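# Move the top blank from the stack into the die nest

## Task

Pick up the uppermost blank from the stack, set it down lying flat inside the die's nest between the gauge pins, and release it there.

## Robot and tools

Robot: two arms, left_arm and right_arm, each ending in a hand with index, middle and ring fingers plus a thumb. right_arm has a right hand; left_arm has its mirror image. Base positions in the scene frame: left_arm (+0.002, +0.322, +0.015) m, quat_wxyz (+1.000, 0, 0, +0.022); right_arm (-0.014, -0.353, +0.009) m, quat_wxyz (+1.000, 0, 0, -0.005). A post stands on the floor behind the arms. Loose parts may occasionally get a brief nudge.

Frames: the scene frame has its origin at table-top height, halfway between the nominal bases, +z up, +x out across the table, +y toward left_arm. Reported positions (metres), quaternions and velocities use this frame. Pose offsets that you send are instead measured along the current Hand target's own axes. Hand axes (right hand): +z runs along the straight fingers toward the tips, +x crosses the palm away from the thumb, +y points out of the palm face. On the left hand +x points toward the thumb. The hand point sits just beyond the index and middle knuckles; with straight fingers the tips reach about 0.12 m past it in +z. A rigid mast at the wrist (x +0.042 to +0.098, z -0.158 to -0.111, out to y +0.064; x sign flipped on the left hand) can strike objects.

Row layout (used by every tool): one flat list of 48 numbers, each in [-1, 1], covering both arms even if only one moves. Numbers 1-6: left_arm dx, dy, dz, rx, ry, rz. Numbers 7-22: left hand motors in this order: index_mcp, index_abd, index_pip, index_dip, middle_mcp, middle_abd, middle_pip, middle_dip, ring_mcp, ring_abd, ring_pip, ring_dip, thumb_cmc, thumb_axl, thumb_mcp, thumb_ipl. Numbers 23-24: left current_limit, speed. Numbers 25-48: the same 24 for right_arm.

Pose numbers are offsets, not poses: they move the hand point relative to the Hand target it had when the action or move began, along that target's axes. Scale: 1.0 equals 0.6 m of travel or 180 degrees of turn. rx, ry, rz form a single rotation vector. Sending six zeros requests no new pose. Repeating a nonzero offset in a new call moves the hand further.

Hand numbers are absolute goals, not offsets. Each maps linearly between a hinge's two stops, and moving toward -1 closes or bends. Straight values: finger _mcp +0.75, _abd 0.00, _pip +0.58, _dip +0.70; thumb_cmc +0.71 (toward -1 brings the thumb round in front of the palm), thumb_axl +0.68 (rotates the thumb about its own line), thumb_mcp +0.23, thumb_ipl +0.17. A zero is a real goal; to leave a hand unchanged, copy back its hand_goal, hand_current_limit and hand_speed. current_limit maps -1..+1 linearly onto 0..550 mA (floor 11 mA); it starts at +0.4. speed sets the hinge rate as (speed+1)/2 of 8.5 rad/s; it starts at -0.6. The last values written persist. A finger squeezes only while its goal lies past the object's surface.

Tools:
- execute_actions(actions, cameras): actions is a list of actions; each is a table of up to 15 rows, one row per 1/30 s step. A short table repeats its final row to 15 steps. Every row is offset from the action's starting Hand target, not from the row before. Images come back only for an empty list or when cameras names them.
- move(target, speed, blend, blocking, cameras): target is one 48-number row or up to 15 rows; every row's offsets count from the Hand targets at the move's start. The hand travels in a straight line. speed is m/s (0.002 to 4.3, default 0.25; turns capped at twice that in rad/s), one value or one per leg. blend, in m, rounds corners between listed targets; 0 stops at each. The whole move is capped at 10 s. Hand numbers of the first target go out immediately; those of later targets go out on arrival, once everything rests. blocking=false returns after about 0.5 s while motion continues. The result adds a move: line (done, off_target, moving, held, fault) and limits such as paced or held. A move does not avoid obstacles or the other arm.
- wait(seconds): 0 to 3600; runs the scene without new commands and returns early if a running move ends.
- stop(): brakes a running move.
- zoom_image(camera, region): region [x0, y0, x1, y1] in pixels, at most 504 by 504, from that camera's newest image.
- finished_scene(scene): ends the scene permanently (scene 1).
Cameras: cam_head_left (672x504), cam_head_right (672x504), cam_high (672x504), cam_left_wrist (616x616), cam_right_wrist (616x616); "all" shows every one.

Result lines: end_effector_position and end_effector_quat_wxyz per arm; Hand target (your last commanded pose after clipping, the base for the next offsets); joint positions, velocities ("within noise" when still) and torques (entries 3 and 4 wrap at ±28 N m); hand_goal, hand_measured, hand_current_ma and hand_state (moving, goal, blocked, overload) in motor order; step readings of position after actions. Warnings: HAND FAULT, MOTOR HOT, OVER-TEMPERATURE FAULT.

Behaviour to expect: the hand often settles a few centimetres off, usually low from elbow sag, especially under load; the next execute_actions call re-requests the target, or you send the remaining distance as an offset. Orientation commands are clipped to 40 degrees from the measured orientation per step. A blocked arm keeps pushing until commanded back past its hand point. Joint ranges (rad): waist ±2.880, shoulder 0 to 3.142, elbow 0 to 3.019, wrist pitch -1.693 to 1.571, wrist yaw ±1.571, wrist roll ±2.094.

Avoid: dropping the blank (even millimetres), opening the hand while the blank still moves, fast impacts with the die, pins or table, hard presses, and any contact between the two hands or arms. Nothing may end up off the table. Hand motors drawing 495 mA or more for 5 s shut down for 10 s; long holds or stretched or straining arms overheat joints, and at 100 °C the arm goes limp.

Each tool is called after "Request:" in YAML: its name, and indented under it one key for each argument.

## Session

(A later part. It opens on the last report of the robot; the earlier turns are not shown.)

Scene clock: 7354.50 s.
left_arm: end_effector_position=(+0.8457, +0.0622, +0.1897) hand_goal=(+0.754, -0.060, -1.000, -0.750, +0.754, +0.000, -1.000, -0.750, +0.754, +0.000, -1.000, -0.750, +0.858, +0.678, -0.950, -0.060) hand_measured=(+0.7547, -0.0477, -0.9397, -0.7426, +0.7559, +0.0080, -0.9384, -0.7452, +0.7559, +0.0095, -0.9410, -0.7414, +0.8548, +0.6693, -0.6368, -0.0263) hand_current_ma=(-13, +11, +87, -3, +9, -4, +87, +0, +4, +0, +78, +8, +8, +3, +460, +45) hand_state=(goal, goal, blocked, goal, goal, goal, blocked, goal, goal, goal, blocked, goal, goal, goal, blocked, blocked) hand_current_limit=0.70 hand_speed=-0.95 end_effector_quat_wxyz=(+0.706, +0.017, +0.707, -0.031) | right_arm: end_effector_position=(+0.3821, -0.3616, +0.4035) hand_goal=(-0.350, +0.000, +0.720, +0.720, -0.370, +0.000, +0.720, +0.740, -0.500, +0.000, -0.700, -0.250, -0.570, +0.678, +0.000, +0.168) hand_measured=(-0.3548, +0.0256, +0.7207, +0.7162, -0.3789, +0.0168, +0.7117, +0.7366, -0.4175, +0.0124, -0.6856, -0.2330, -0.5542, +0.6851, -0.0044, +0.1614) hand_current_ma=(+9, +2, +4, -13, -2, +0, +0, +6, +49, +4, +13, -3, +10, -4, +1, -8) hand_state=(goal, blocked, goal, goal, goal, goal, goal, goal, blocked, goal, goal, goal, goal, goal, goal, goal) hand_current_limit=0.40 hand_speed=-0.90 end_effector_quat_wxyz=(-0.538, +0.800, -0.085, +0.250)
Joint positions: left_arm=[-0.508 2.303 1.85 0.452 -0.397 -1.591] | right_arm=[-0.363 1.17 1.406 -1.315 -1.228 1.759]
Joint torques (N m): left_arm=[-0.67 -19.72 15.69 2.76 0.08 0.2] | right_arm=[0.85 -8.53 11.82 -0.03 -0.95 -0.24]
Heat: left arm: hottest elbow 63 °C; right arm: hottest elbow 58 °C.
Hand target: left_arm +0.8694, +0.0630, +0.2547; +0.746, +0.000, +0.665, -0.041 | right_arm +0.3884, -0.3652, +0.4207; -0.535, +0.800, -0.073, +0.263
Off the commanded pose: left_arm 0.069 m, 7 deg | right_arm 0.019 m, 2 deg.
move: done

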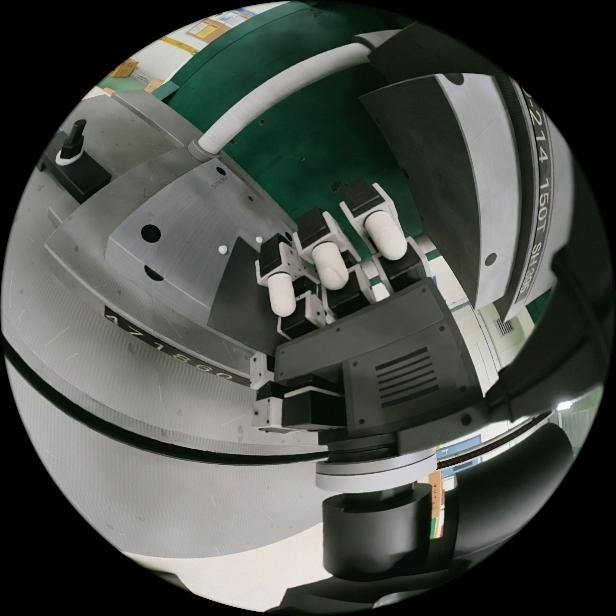

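Request:
move:
  target:
    - [0,0,0,0,0,0,0.753,-0.06,-1.0,-0.75,0.753,0,-1.0,-0.75,0.753,0,-1.0,-0.75,0.857,0.678,-1.0,0.01,0.7,-0.95,0,0,0,0,0,0,-0.35,0,0.72,0.72,-0.37,0,0.72,0.74,-0.50,0,-0.70,-0.25,-0.571,0.678,0.0,0.168,0.40,-0.9]
  speed: 0.04
  cameras: ["cam_left_wrist","cam_high"]

Request:
zoom_image:
  camera: "cam_left_wrist"
  region: [100, 150, 400, 450]

Scene clock: 7362.77 s.
left_arm: end_effector_position=(+0.8457, +0.0622, +0.1897) hand_goal=(+0.754, -0.060, -1.000, -0.750, +0.754, +0.000, -1.000, -0.750, +0.754, +0.000, -1.000, -0.750, +0.858, +0.678, -1.000, +0.010) hand_measured=(+0.7535, -0.0462, -0.9384, -0.7439, +0.7559, +0.0080, -0.9384, -0.7439, +0.7559, +0.0109, -0.9423, -0.7414, +0.8448, +0.6693, -0.6605, +0.0252) hand_current_ma=(-9, +9, +87, -2, +3, -4, +86, +7, +3, +2, +80, +10, -1, +1, +466, +10) hand_state=(goal, goal, blocked, goal, goal, goal, blocked, goal, goal, goal, blocked, goal, goal, goal, blocked, goal) hand_current_limit=0.70 hand_speed=-0.95 end_effector_quat_wxyz=(+0.706, +0.017, +0.707, -0.030) | right_arm: end_effector_position=(+0.3821, -0.3616, +0.4035) hand_goal=(-0.350, +0.000, +0.720, +0.720, -0.370, +0.000, +0.720, +0.740, -0.500, +0.000, -0.700, -0.250, -0.570, +0.678, +0.000, +0.168) hand_measured=(-0.3560, +0.0241, +0.7220, +0.7149, -0.3789, +0.0168, +0.7130, +0.7366, -0.4163, +0.0124, -0.6844, -0.2317, -0.5529, +0.6830, -0.0034, +0.1614) hand_current_ma=(+3, +1, +0, -3, +0, +0, -4, -5, +43, -2, +11, -2, +8, +4, +8, -2) hand_state=(goal, blocked, goal, goal, goal, goal, goal, goal, blocked, goal, goal, goal, goal, goal, goal, goal) hand_current_limit=0.40 hand_speed=-0.90 end_effector_quat_wxyz=(-0.538, +0.800, -0.085, +0.250)
Joint positions: left_arm=[-0.508 2.303 1.85 0.452 -0.397 -1.59] | right_arm=[-0.363 1.17 1.406 -1.315 -1.228 1.759]
Joint torques (N m): left_arm=[-0.44 -19.19 15.75 2.77 0.09 0.19] | right_arm=[0.67 -8.41 11.86 0.06 -0.97 -0.23]
Heat: left arm: hottest elbow 65 °C; right arm: hottest elbow 58 °C.
Hand target: left_arm +0.8694, +0.0630, +0.2547; +0.746, +0.000, +0.665, -0.041 | right_arm +0.3884, -0.3652, +0.4207; -0.535, +0.800, -0.073, +0.263
Off the commanded pose: left_arm 0.069 m, 7 deg | right_arm 0.019 m, 2 deg.
move: done
Images, in order (width x height): cam_high 672x504, cam_left_wrist 616x616.

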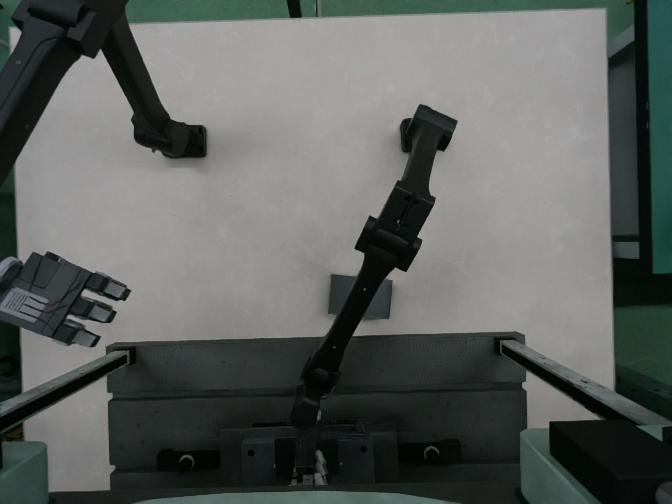

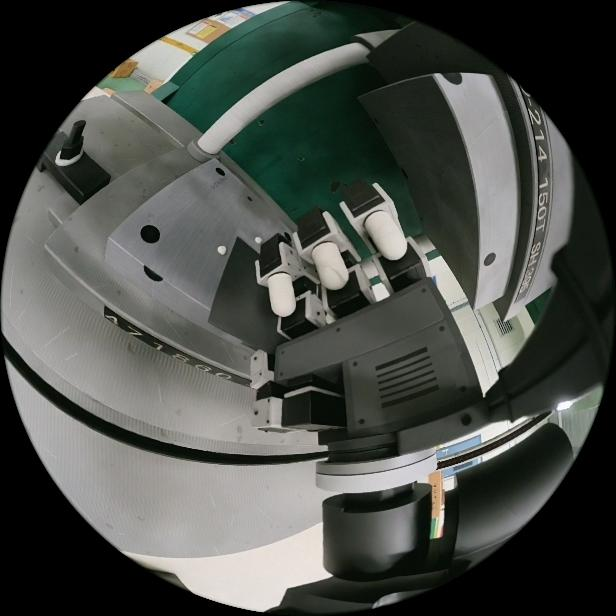

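Scaled by 1.680 from the camera's image (finer frame: 880x880).

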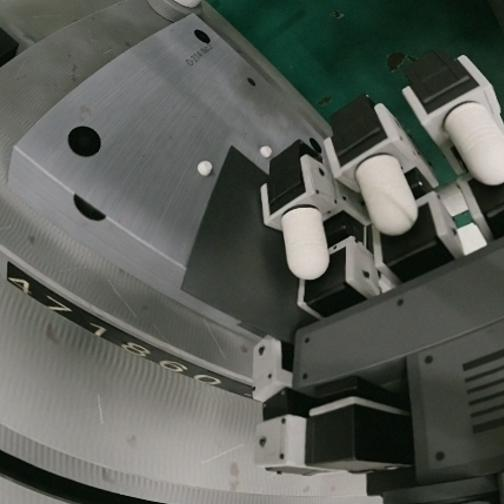

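Request:
move:
  target:
    - [0,0,0,0,0,0,0.753,-0.06,-1.0,-0.75,0.753,0,-1.0,-0.75,0.753,0,-1.0,-0.75,0.857,0.678,-1.0,0.05,0.7,-0.95,0,0,0,0,0,0,-0.35,0,0.72,0.72,-0.37,0,0.72,0.74,-0.50,0,-0.70,-0.25,-0.571,0.678,0.0,0.168,0.40,-0.9]
  speed: 0.04
  cameras: ["cam_left_wrist"]

Scene clock: 7369.93 s.
left_arm: end_effector_position=(+0.8461, +0.0621, +0.1909) hand_goal=(+0.754, -0.060, -1.000, -0.750, +0.754, +0.000, -1.000, -0.750, +0.754, +0.000, -1.000, -0.750, +0.858, +0.678, -1.000, +0.050) hand_measured=(+0.7535, -0.0477, -0.9384, -0.7426, +0.7559, +0.0080, -0.9384, -0.7452, +0.7571, +0.0109, -0.9423, -0.7414, +0.8423, +0.6683, -0.6744, +0.0614) hand_current_ma=(-8, +10, +84, -5, +13, -5, +85, +0, +6, -1, +80, +10, -5, -3, +461, +6) hand_state=(goal, goal, blocked, goal, goal, goal, blocked, goal, goal, goal, blocked, goal, goal, goal, blocked, goal) hand_current_limit=0.70 hand_speed=-0.95 end_effector_quat_wxyz=(+0.707, +0.017, +0.707, -0.030) | right_arm: end_effector_position=(+0.3821, -0.3616, +0.4035) hand_goal=(-0.350, +0.000, +0.720, +0.720, -0.370, +0.000, +0.720, +0.740, -0.500, +0.000, -0.700, -0.250, -0.570, +0.678, +0.000, +0.168) hand_measured=(-0.3548, +0.0241, +0.7207, +0.7162, -0.3789, +0.0168, +0.7130, +0.7366, -0.4175, +0.0139, -0.6869, -0.2317, -0.5517, +0.6841, -0.0044, +0.1614) hand_current_ma=(+2, -1, +6, -6, +6, +2, -7, -4, +40, -2, +11, -1, +17, +3, +4, -10) hand_state=(goal, blocked, goal, goal, goal, goal, goal, goal, blocked, goal, goal, goal, goal, goal, goal, goal) hand_current_limit=0.40 hand_speed=-0.90 end_effector_quat_wxyz=(-0.538, +0.800, -0.085, +0.250)
Joint positions: left_arm=[-0.508 2.303 1.852 0.452 -0.397 -1.588] | right_arm=[-0.363 1.17 1.406 -1.315 -1.228 1.759]
Joint torques (N m): left_arm=[-0.5 -19.78 15.79 2.76 0.09 0.17] | right_arm=[0.56 -8.35 11.95 -0.08 -0.99 -0.22]
Heat: left arm: hottest elbow 65 °C; right arm: hottest elbow 58 °C.
Hand target: left_arm +0.8695, +0.0630, +0.2550; +0.746, +0.000, +0.664, -0.041 | right_arm +0.3884, -0.3652, +0.4207; -0.535, +0.800, -0.073, +0.263
Off the commanded pose: left_arm 0.068 m, 7 deg | right_arm 0.019 m, 2 deg.
move: done

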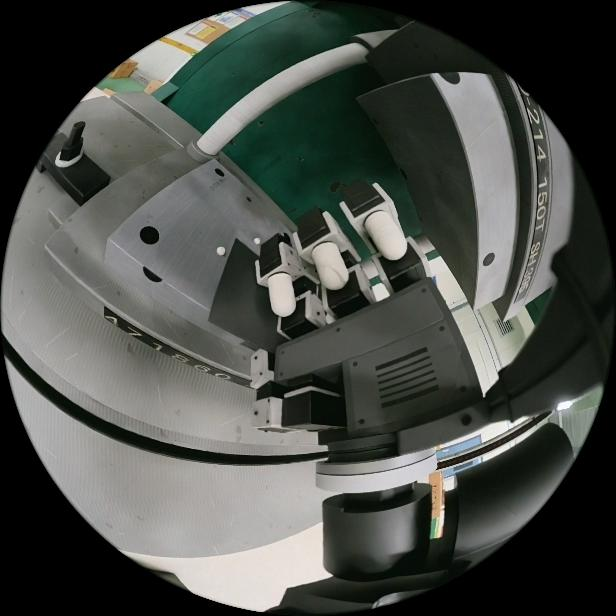

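Request:
move:
  target:
    - [0.0165,0.0009,-0.0018,0,0,0,0.753,-0.06,-1.0,-0.75,0.753,0,-1.0,-0.75,0.753,0,-1.0,-0.75,0.857,0.678,-1.0,0.05,0.7,-0.95,0,0,0,0,0,0,-0.35,0,0.72,0.72,-0.37,0,0.72,0.74,-0.50,0,-0.70,-0.25,-0.571,0.678,0.0,0.168,0.40,-0.9]
  speed: 0.03
  cameras: ["cam_left_wrist","cam_high","cam_head_left","cam_head_right"]

Request:
zoom_image:
  camera: "cam_high"
  region: [240, 394, 380, 504]

Request:
zoom_image:
  camera: "cam_head_left"
  region: [275, 160, 375, 230]

Request:
zoom_image:
  camera: "cam_head_right"
  region: [295, 160, 395, 230]

Request:
zoom_image:
  camera: "cam_left_wrist"
  region: [100, 150, 400, 450]

Scene clock: 7387.70 s.
left_arm: end_effector_position=(+0.8489, +0.0606, +0.1967) hand_goal=(+0.754, -0.060, -1.000, -0.750, +0.754, +0.000, -1.000, -0.750, +0.754, +0.000, -1.000, -0.750, +0.858, +0.678, -1.000, +0.050) hand_measured=(+0.7547, -0.0462, -0.9384, -0.7439, +0.7559, +0.0080, -0.9384, -0.7439, +0.7559, +0.0109, -0.9423, -0.7414, +0.8423, +0.6672, -0.6784, +0.0766) hand_current_ma=(-7, +8, +90, -7, +10, -3, +86, +5, +6, +0, +81, +14, -6, +2, +463, +28) hand_state=(goal, goal, blocked, goal, goal, goal, blocked, goal, goal, goal, blocked, goal, goal, goal, blocked, blocked) hand_current_limit=0.70 hand_speed=-0.95 end_effector_quat_wxyz=(+0.714, +0.015, +0.699, -0.034) | right_arm: end_effector_position=(+0.3821, -0.3616, +0.4035) hand_goal=(-0.350, +0.000, +0.720, +0.720, -0.370, +0.000, +0.720, +0.740, -0.500, +0.000, -0.700, -0.250, -0.570, +0.678, +0.000, +0.168) hand_measured=(-0.3560, +0.0241, +0.7207, +0.7149, -0.3813, +0.0168, +0.7143, +0.7366, -0.4163, +0.0124, -0.6856, -0.2317, -0.5517, +0.6851, -0.0044, +0.1605) hand_current_ma=(+1, -6, +5, -11, -2, +4, -3, -4, +49, +1, +15, -1, +18, -5, -1, -1) hand_state=(goal, blocked, goal, goal, goal, goal, goal, goal, blocked, goal, goal, goal, goal, goal, goal, goal) hand_current_limit=0.40 hand_speed=-0.90 end_effector_quat_wxyz=(-0.538, +0.800, -0.085, +0.250)
Joint positions: left_arm=[-0.508 2.309 1.865 0.467 -0.396 -1.588] | right_arm=[-0.363 1.17 1.406 -1.315 -1.228 1.759]
Joint torques (N m): left_arm=[-0.38 -18.37 15.06 2.67 0.1 0.15] | right_arm=[0.5 -8.59 11.92 0.06 -0.98 -0.27]
Heat: left arm: hottest elbow 67 °C; right arm: hottest elbow 58 °C.
Hand target: left_arm +0.8695, +0.0630, +0.2447; +0.746, +0.000, +0.664, -0.041 | right_arm +0.3884, -0.3652, +0.4207; -0.535, +0.800, -0.073, +0.263
Off the commanded pose: left_arm 0.053 m, 6 deg | right_arm 0.019 m, 2 deg.
move: off_target (left_arm)
Images, in order (width x height): cam_head_left 672x504, cam_head_right 672x504, cam_high 672x504, cam_left_wrist 616x616.

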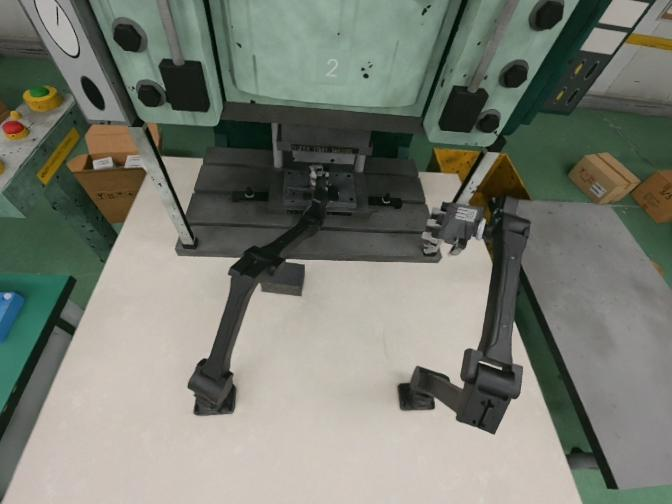

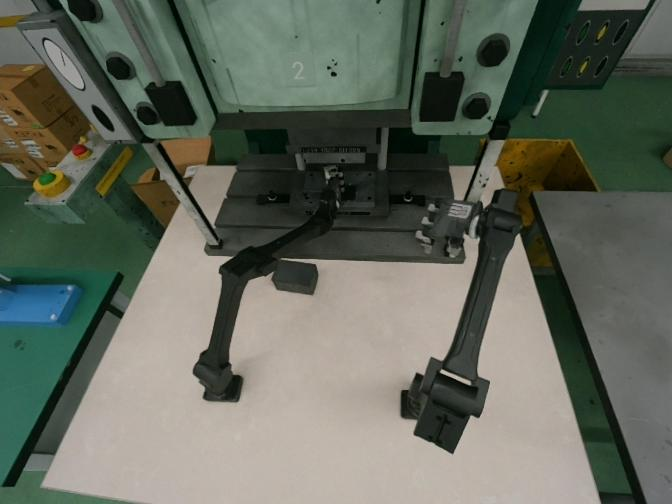

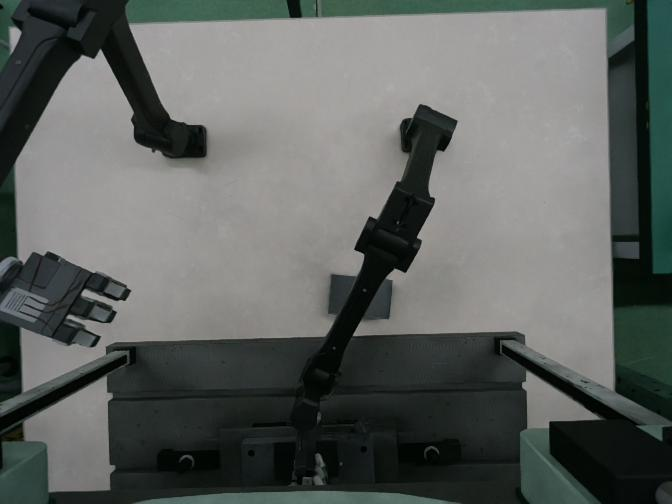

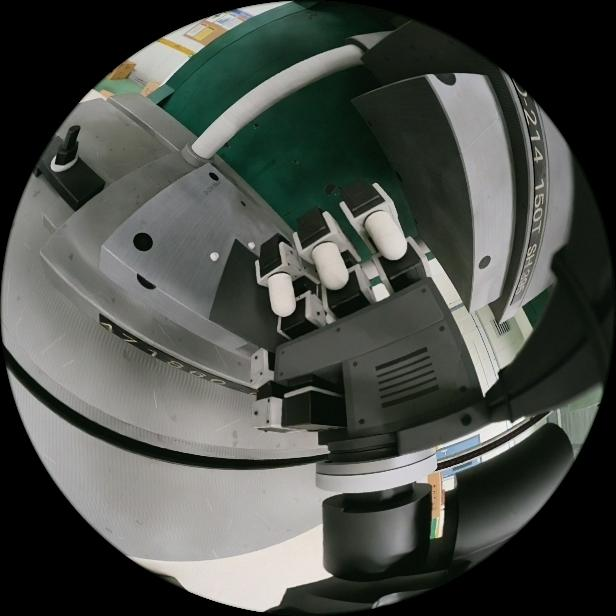

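Scaled by 3.600 from the camera's image (finer frame: 960x720).

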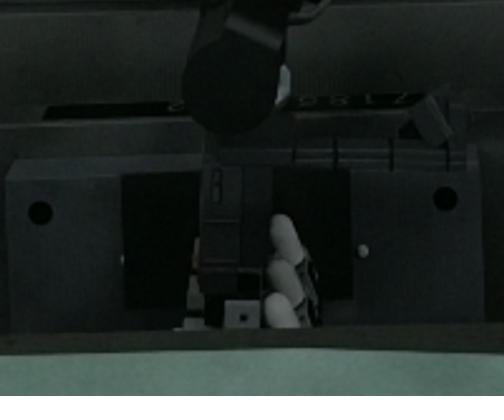

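Scaled by 5.040 from the camera's image (finer frame: 960x720).

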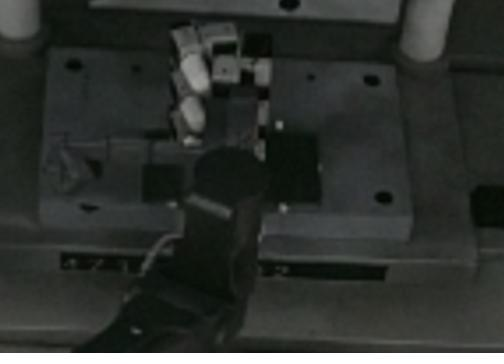

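Scaled by 5.040 from the camera's image (finer frame: 960x720).

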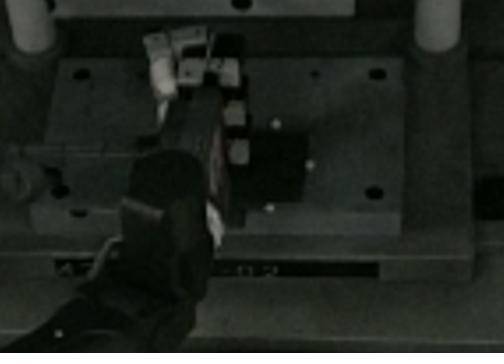

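Scaled by 1.680 from the camera's image (finer frame: 880x880).

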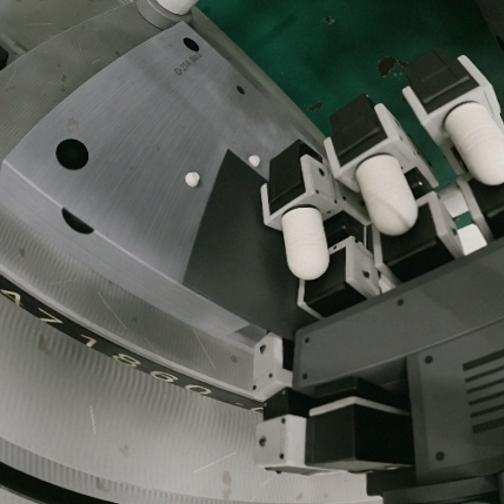

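Request:
move:
  target:
    - [0.02,0.0012,-0.006,0,0.006,0,0.753,-0.06,-1.0,-0.75,0.753,0,-1.0,-0.75,0.753,0,-1.0,-0.75,0.857,0.678,-1.0,0.05,0.7,-0.95,0,0,0,0,0,0,-0.35,0,0.72,0.72,-0.37,0,0.72,0.74,-0.50,0,-0.70,-0.25,-0.571,0.678,0.0,0.168,0.40,-0.9]
  speed: 0.03
  cameras: ["cam_left_wrist","cam_high","cam_head_left","cam_head_right"]

Request:
zoom_image:
  camera: "cam_high"
  region: [240, 394, 380, 504]

Request:
zoom_image:
  camera: "cam_head_left"
  region: [275, 160, 375, 230]

Request:
zoom_image:
  camera: "cam_left_wrist"
  region: [100, 150, 400, 450]

Scene clock: 7414.80 s.
left_arm: end_effector_position=(+0.8490, +0.0605, +0.1961) hand_goal=(+0.754, -0.060, -1.000, -0.750, +0.754, +0.000, -1.000, -0.750, +0.754, +0.000, -1.000, -0.750, +0.858, +0.678, -1.000, +0.050) hand_measured=(+0.7535, -0.0477, -0.9384, -0.7439, +0.7559, +0.0080, -0.9384, -0.7452, +0.7559, +0.0095, -0.9423, -0.7414, +0.8423, +0.6672, -0.6784, +0.0757) hand_current_ma=(-12, +9, +85, -5, +8, -5, +85, +6, +8, +2, +84, +5, -9, -1, +464, +32) hand_state=(goal, goal, blocked, goal, goal, goal, blocked, goal, goal, goal, blocked, goal, goal, goal, blocked, blocked) hand_current_limit=0.70 hand_speed=-0.95 end_effector_quat_wxyz=(+0.714, +0.015, +0.699, -0.034) | right_arm: end_effector_position=(+0.3821, -0.3616, +0.4035) hand_goal=(-0.350, +0.000, +0.720, +0.720, -0.370, +0.000, +0.720, +0.740, -0.500, +0.000, -0.700, -0.250, -0.570, +0.678, +0.000, +0.168) hand_measured=(-0.3548, +0.0227, +0.7220, +0.7149, -0.3801, +0.0168, +0.7130, +0.7378, -0.4163, +0.0124, -0.6844, -0.2317, -0.5517, +0.6851, -0.0044, +0.1614) hand_current_ma=(+4, +2, +11, -4, +4, -4, -5, +6, +46, +0, +10, -2, +15, -1, +3, -1) hand_state=(goal, blocked, goal, goal, goal, goal, goal, goal, blocked, goal, goal, goal, goal, goal, goal, goal) hand_current_limit=0.40 hand_speed=-0.90 end_effector_quat_wxyz=(-0.538, +0.800, -0.085, +0.250)
Joint positions: left_arm=[-0.508 2.309 1.865 0.467 -0.396 -1.588] | right_arm=[-0.363 1.17 1.406 -1.315 -1.228 1.759]
Joint torques (N m): left_arm=[-0.73 -18.37 14.54 2.5 0.09 0.06] | right_arm=[0.62 -8.47 11.89 0.03 -0.98 -0.22]
Heat: left arm: hottest elbow 62 °C; right arm: hottest elbow 59 °C.
Hand target: left_arm +0.8674, +0.0632, +0.2325; +0.740, +0.000, +0.671, -0.041 | right_arm +0.3884, -0.3652, +0.4207; -0.535, +0.800, -0.073, +0.263
Off the commanded pose: left_arm 0.041 m, 5 deg | right_arm 0.019 m, 2 deg.
move: off_target (left_arm)
Images, in order (width x height): cam_head_left 672x504, cam_head_right 672x504, cam_high 672x504, cam_left_wrist 616x616.

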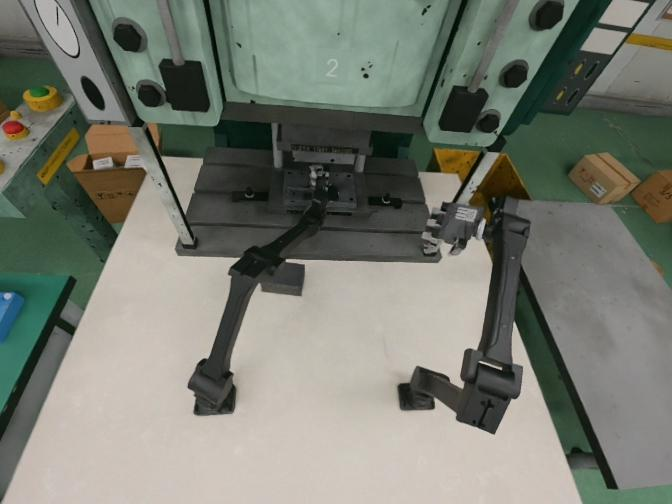

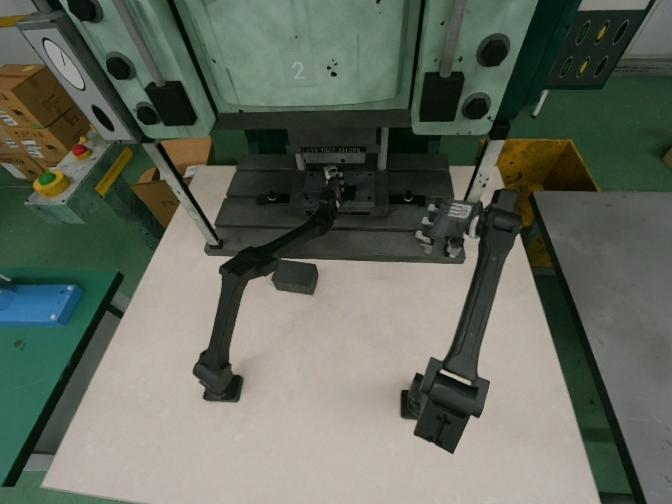

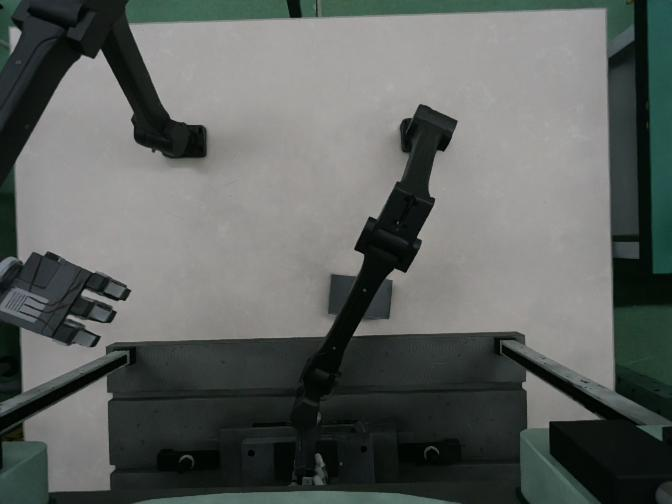

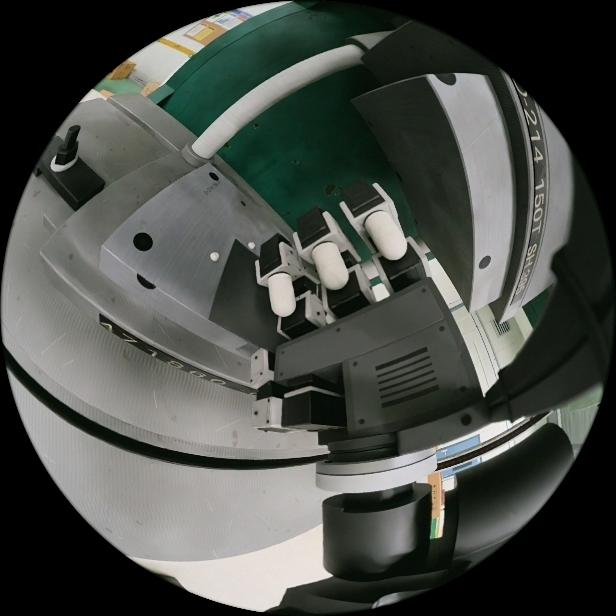

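Scaled by 3.600 from the camera's image (finer frame: 960x720).

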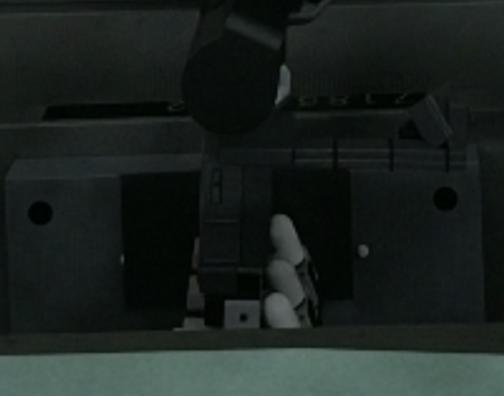

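Scaled by 5.040 from the camera's image (finer frame: 960x720).

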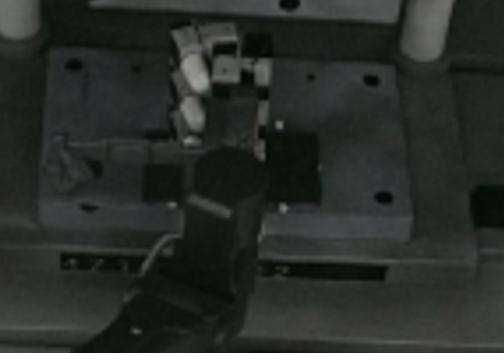

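Scaled by 1.680 from the camera's image (finer frame: 880x880).

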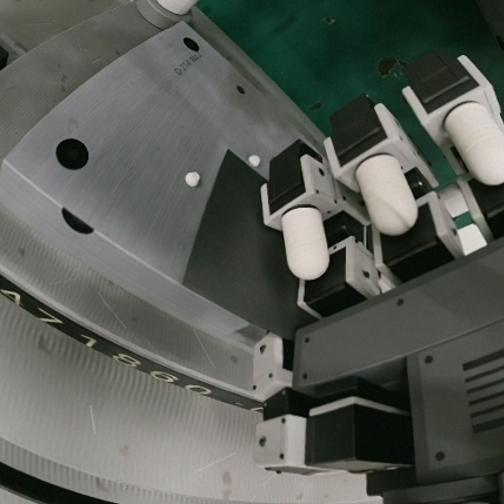

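Request:
zoom_image:
  camera: "cam_head_left"
  region: [295, 180, 345, 212]

Request:
zoom_image:
  camera: "cam_head_right"
  region: [325, 180, 375, 212]

Request:
zoom_image:
  camera: "cam_high"
  region: [265, 430, 350, 494]

Request:
zoom_image:
  camera: "cam_left_wrist"
  region: [190, 220, 300, 400]

Scaled by 10.080 from the camera's image (finer frame: 960x720).

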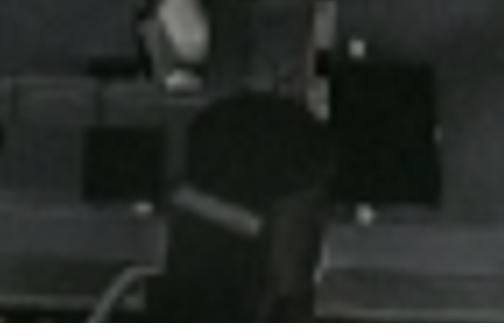

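Scaled by 10.080 from the camera's image (finer frame: 960x720).

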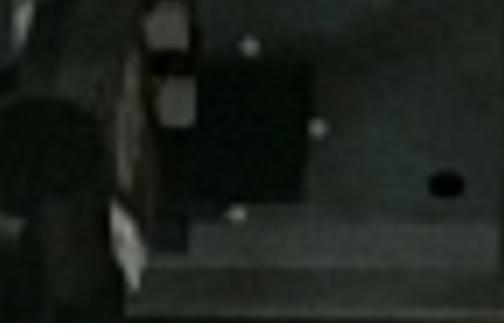

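Scaled by 5.929 from the camera's image (finer frame: 960x720).

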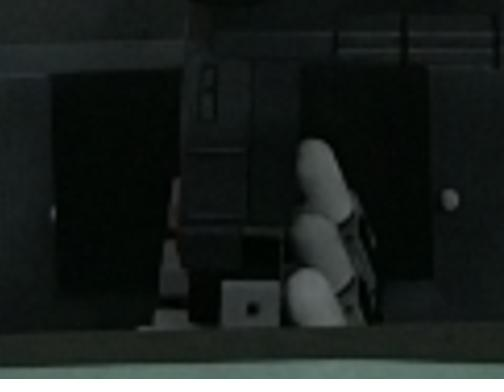

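Scaled by 2.800 from the camera's image (finer frame: 880x880).

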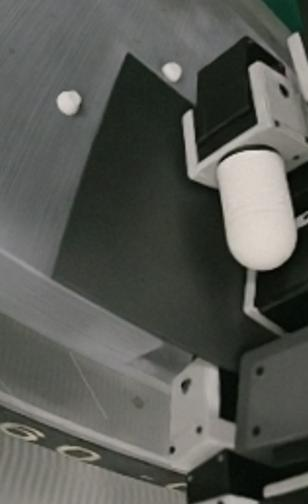

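Request:
move:
  target:
    - [-0.033,-0.002,0.004,0,-0.003,0,0.753,-0.06,-1.0,-0.75,0.753,0,-1.0,-0.75,0.753,0,-1.0,-0.75,0.857,0.678,-1.0,0.05,0.7,-0.95,0,0,0,0,0,0,-0.35,0,0.72,0.72,-0.37,0,0.72,0.74,-0.50,0,-0.70,-0.25,-0.571,0.678,0.0,0.168,0.40,-0.9]
    - [-0.034,-0.0,-0.024,0,-0.003,0,0.753,-0.06,-1.0,-0.75,0.753,0,-1.0,-0.75,0.753,0,-1.0,-0.75,0.857,0.678,-1.0,0.05,0.7,-0.95,0,0,0,0,0,0,-0.35,0,0.72,0.72,-0.37,0,0.72,0.74,-0.50,0,-0.70,-0.25,-0.571,0.678,0.0,0.168,0.40,-0.9]
  speed: 0.04
  cameras: ["cam_left_wrist","cam_high","cam_head_left","cam_head_right"]

Request:
zoom_image:
  camera: "cam_head_left"
  region: [295, 180, 345, 212]

Request:
zoom_image:
  camera: "cam_head_right"
  region: [325, 180, 375, 212]

Request:
zoom_image:
  camera: "cam_high"
  region: [265, 430, 350, 494]

Request:
zoom_image:
  camera: "cam_left_wrist"
  region: [190, 220, 300, 400]

Scene clock: 7488.40 s.
left_arm: end_effector_position=(+0.8487, +0.0612, +0.1969) hand_goal=(+0.754, -0.060, -1.000, -0.750, +0.754, +0.000, -1.000, -0.750, +0.754, +0.000, -1.000, -0.750, +0.858, +0.678, -1.000, +0.050) hand_measured=(+0.7535, -0.0477, -0.9384, -0.7439, +0.7559, +0.0080, -0.9397, -0.7452, +0.7559, +0.0109, -0.9423, -0.7401, +0.8423, +0.6683, -0.6784, +0.0766) hand_current_ma=(-13, +10, +84, -4, +14, +2, +86, +6, +1, -1, +81, +9, -6, +0, +463, +29) hand_state=(goal, goal, blocked, goal, goal, goal, blocked, goal, goal, goal, blocked, goal, goal, goal, blocked, blocked) hand_current_limit=0.70 hand_speed=-0.95 end_effector_quat_wxyz=(+0.715, +0.013, +0.698, -0.033) | right_arm: end_effector_position=(+0.3821, -0.3616, +0.4035) hand_goal=(-0.350, +0.000, +0.720, +0.720, -0.370, +0.000, +0.720, +0.740, -0.500, +0.000, -0.700, -0.250, -0.570, +0.678, +0.000, +0.168) hand_measured=(-0.3560, +0.0241, +0.7207, +0.7162, -0.3789, +0.0153, +0.7117, +0.7366, -0.4175, +0.0124, -0.6869, -0.2330, -0.5517, +0.6841, -0.0044, +0.1624) hand_current_ma=(+2, +1, +4, -11, +3, -4, -10, +0, +42, +5, +8, +8, +20, -2, +2, -1) hand_state=(goal, blocked, goal, goal, goal, goal, goal, goal, blocked, goal, goal, goal, goal, goal, goal, goal) hand_current_limit=0.40 hand_speed=-0.90 end_effector_quat_wxyz=(-0.538, +0.800, -0.085, +0.250)
Joint positions: left_arm=[-0.508 2.309 1.865 0.471 -0.399 -1.588] | right_arm=[-0.363 1.17 1.406 -1.315 -1.228 1.759]
Joint torques (N m): left_arm=[-1.03 -21.95 10.8 2.67 -0.09 0.11] | right_arm=[0.56 -8.06 11.86 0.1 -0.98 -0.27]
Heat: left arm: hottest elbow 60 °C; right arm: hottest elbow 59 °C.
Hand target: left_arm +0.8511, +0.0652, +0.2513; +0.743, +0.000, +0.668, -0.041 | right_arm +0.3884, -0.3652, +0.4207; -0.535, +0.800, -0.073, +0.263
Off the commanded pose: left_arm 0.055 m, 5 deg | right_arm 0.019 m, 2 deg.
move: off_target (left_arm)
Images, in order (width x height): cam_head_left 672x504, cam_head_right 672x504, cam_high 672x504, cam_left_wrist 616x616.

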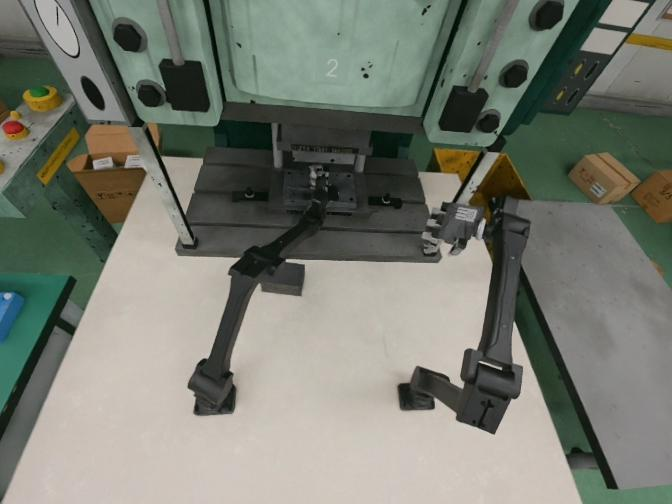

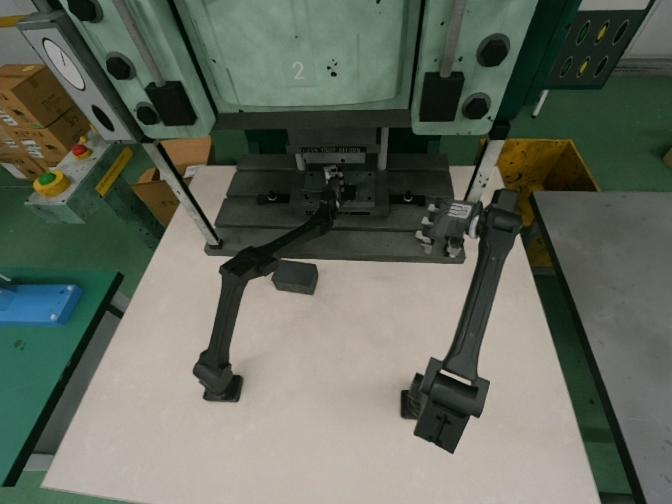

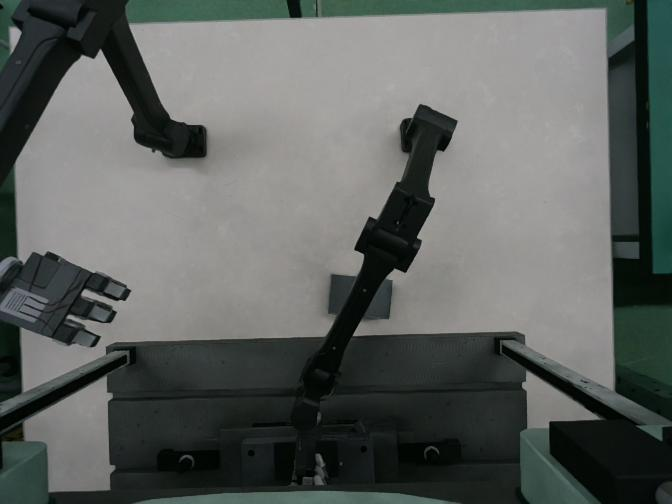

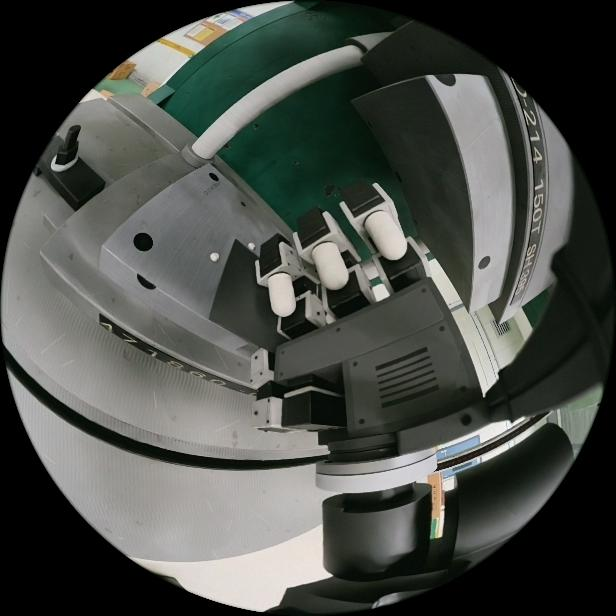

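Scaled by 10.080 from the camera's image (finer frame: 960x720).

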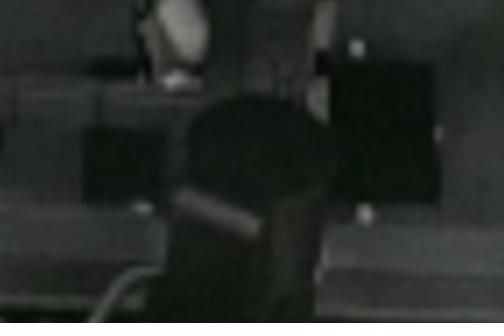

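Scaled by 10.080 from the camera's image (finer frame: 960x720).

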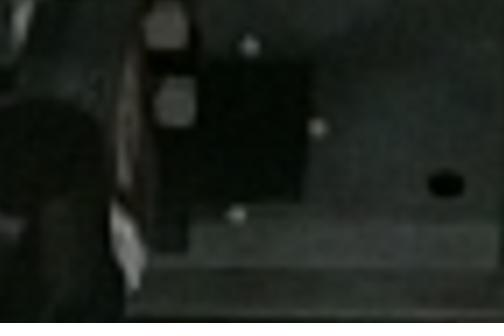

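Scaled by 5.929 from the camera's image (finer frame: 960x720).

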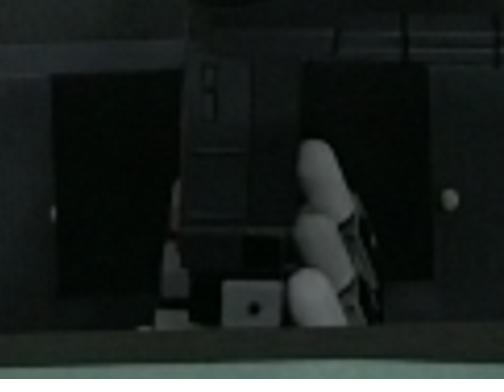

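Scaled by 2.800 from the camera's image (finer frame: 880x880).

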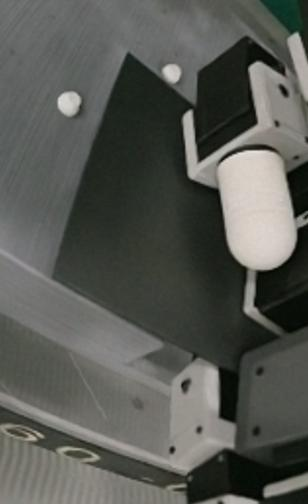

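Request:
move:
  target:
    - [-0.02,-0.004,-0.032,0,0,0,0.753,-0.06,-1.0,-0.75,0.753,0,-1.0,-0.75,0.753,0,-1.0,-0.75,0.857,0.678,-1.0,0.05,0.7,-0.95,0,0,0,0,0,0,-0.35,0,0.72,0.72,-0.37,0,0.72,0.74,-0.50,0,-0.70,-0.25,-0.571,0.678,0.0,0.168,0.40,-0.9]
  speed: 0.04
  cameras: ["cam_left_wrist","cam_high","cam_head_left","cam_head_right"]

Request:
zoom_image:
  camera: "cam_head_right"
  region: [325, 180, 375, 212]

Request:
zoom_image:
  camera: "cam_high"
  region: [265, 430, 350, 494]

Request:
zoom_image:
  camera: "cam_left_wrist"
  region: [190, 220, 300, 400]

Scene clock: 7500.70 s.
left_arm: end_effector_position=(+0.8356, +0.0697, +0.2078) hand_goal=(+0.754, -0.060, -1.000, -0.750, +0.754, +0.000, -1.000, -0.750, +0.754, +0.000, -1.000, -0.750, +0.858, +0.678, -1.000, +0.050) hand_measured=(+0.7547, -0.0462, -0.9397, -0.7439, +0.7547, +0.0080, -0.9384, -0.7439, +0.7559, +0.0095, -0.9423, -0.7401, +0.8423, +0.6672, -0.6784, +0.0824) hand_current_ma=(-6, +10, +83, -4, +6, -2, +89, +5, +1, +1, +83, +12, -6, -4, +462, +37) hand_state=(goal, goal, blocked, goal, goal, goal, blocked, goal, goal, goal, blocked, goal, goal, goal, blocked, blocked) hand_current_limit=0.70 hand_speed=-0.95 end_effector_quat_wxyz=(+0.716, +0.007, +0.697, -0.028) | right_arm: end_effector_position=(+0.3821, -0.3616, +0.4035) hand_goal=(-0.350, +0.000, +0.720, +0.720, -0.370, +0.000, +0.720, +0.740, -0.500, +0.000, -0.700, -0.250, -0.570, +0.678, +0.000, +0.168) hand_measured=(-0.3548, +0.0241, +0.7220, +0.7149, -0.3801, +0.0168, +0.7117, +0.7366, -0.4175, +0.0124, -0.6856, -0.2330, -0.5517, +0.6841, -0.0044, +0.1614) hand_current_ma=(+5, -9, +3, -7, -3, +5, -4, +1, +51, +3, +7, +3, +19, -1, +3, -3) hand_state=(goal, blocked, goal, goal, goal, goal, goal, goal, blocked, goal, goal, goal, goal, goal, goal, goal) hand_current_limit=0.40 hand_speed=-0.90 end_effector_quat_wxyz=(-0.538, +0.800, -0.085, +0.250)
Joint positions: left_arm=[-0.508 2.261 1.805 0.486 -0.413 -1.588] | right_arm=[-0.363 1.17 1.406 -1.315 -1.228 1.759]
Joint torques (N m): left_arm=[-2.02 -21.95 9.59 2.8 -0.04 0.12] | right_arm=[0.56 -8.12 11.85 0.06 -0.97 -0.24]
Heat: left arm: hottest elbow 58 °C; right arm: hottest elbow 59 °C.
Hand target: left_arm +0.8306, +0.0646, +0.2612; +0.743, +0.000, +0.668, -0.041 | right_arm +0.3884, -0.3652, +0.4207; -0.535, +0.800, -0.073, +0.263
Off the commanded pose: left_arm 0.054 m, 5 deg | right_arm 0.019 m, 2 deg.
move: off_target (left_arm)
Images, in order (width x height): cam_head_left 672x504, cam_head_right 672x504, cam_high 672x504, cam_left_wrist 616x616.

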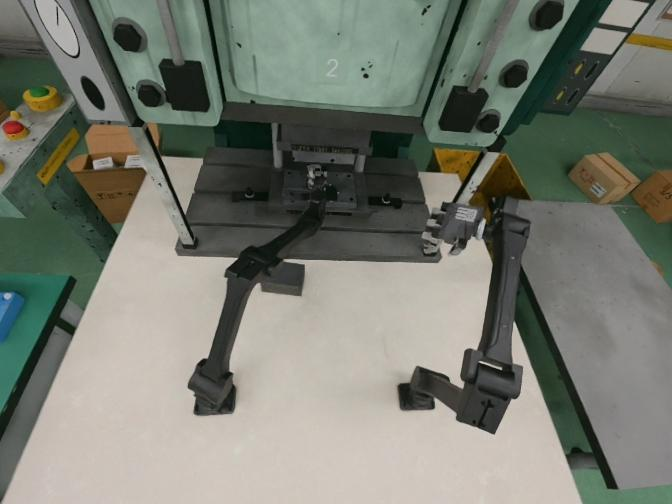

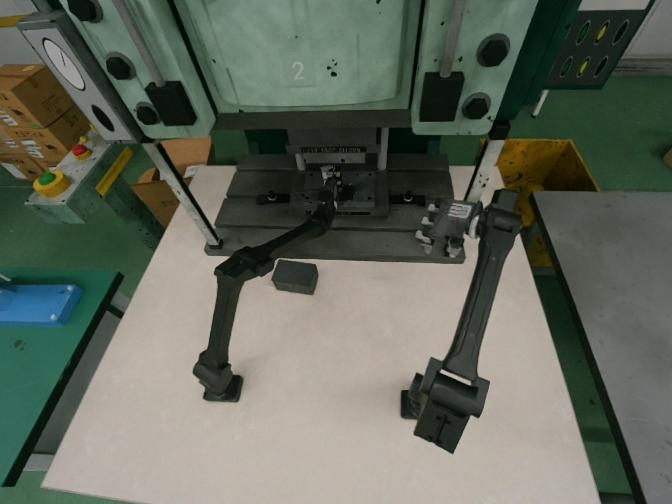

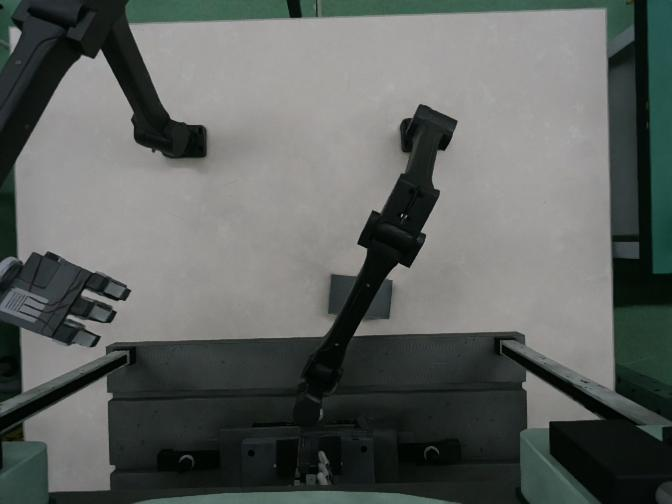

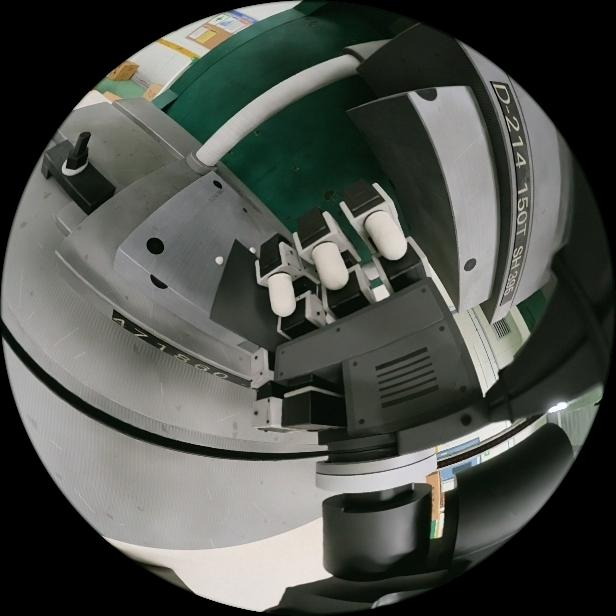

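Scaled by 10.080 from the camera's image (finer frame: 960x720).

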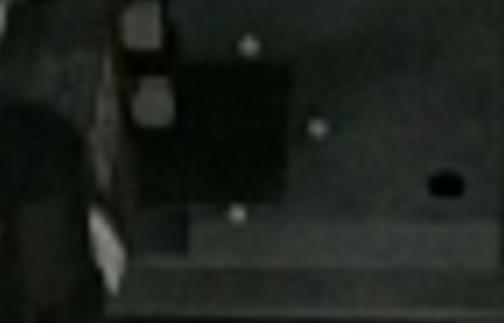

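Scaled by 5.929 from the camera's image (finer frame: 960x720).

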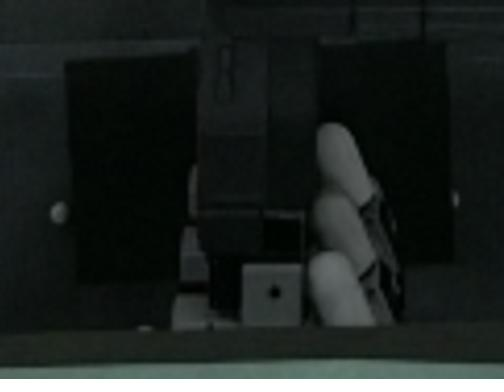

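Scaled by 2.800 from the camera's image (finer frame: 880x880).

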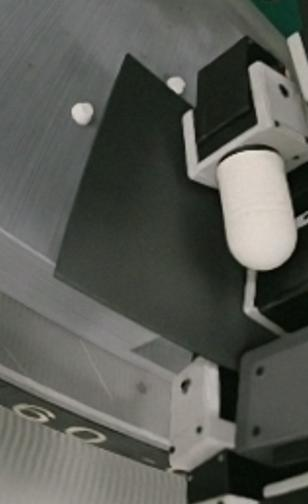

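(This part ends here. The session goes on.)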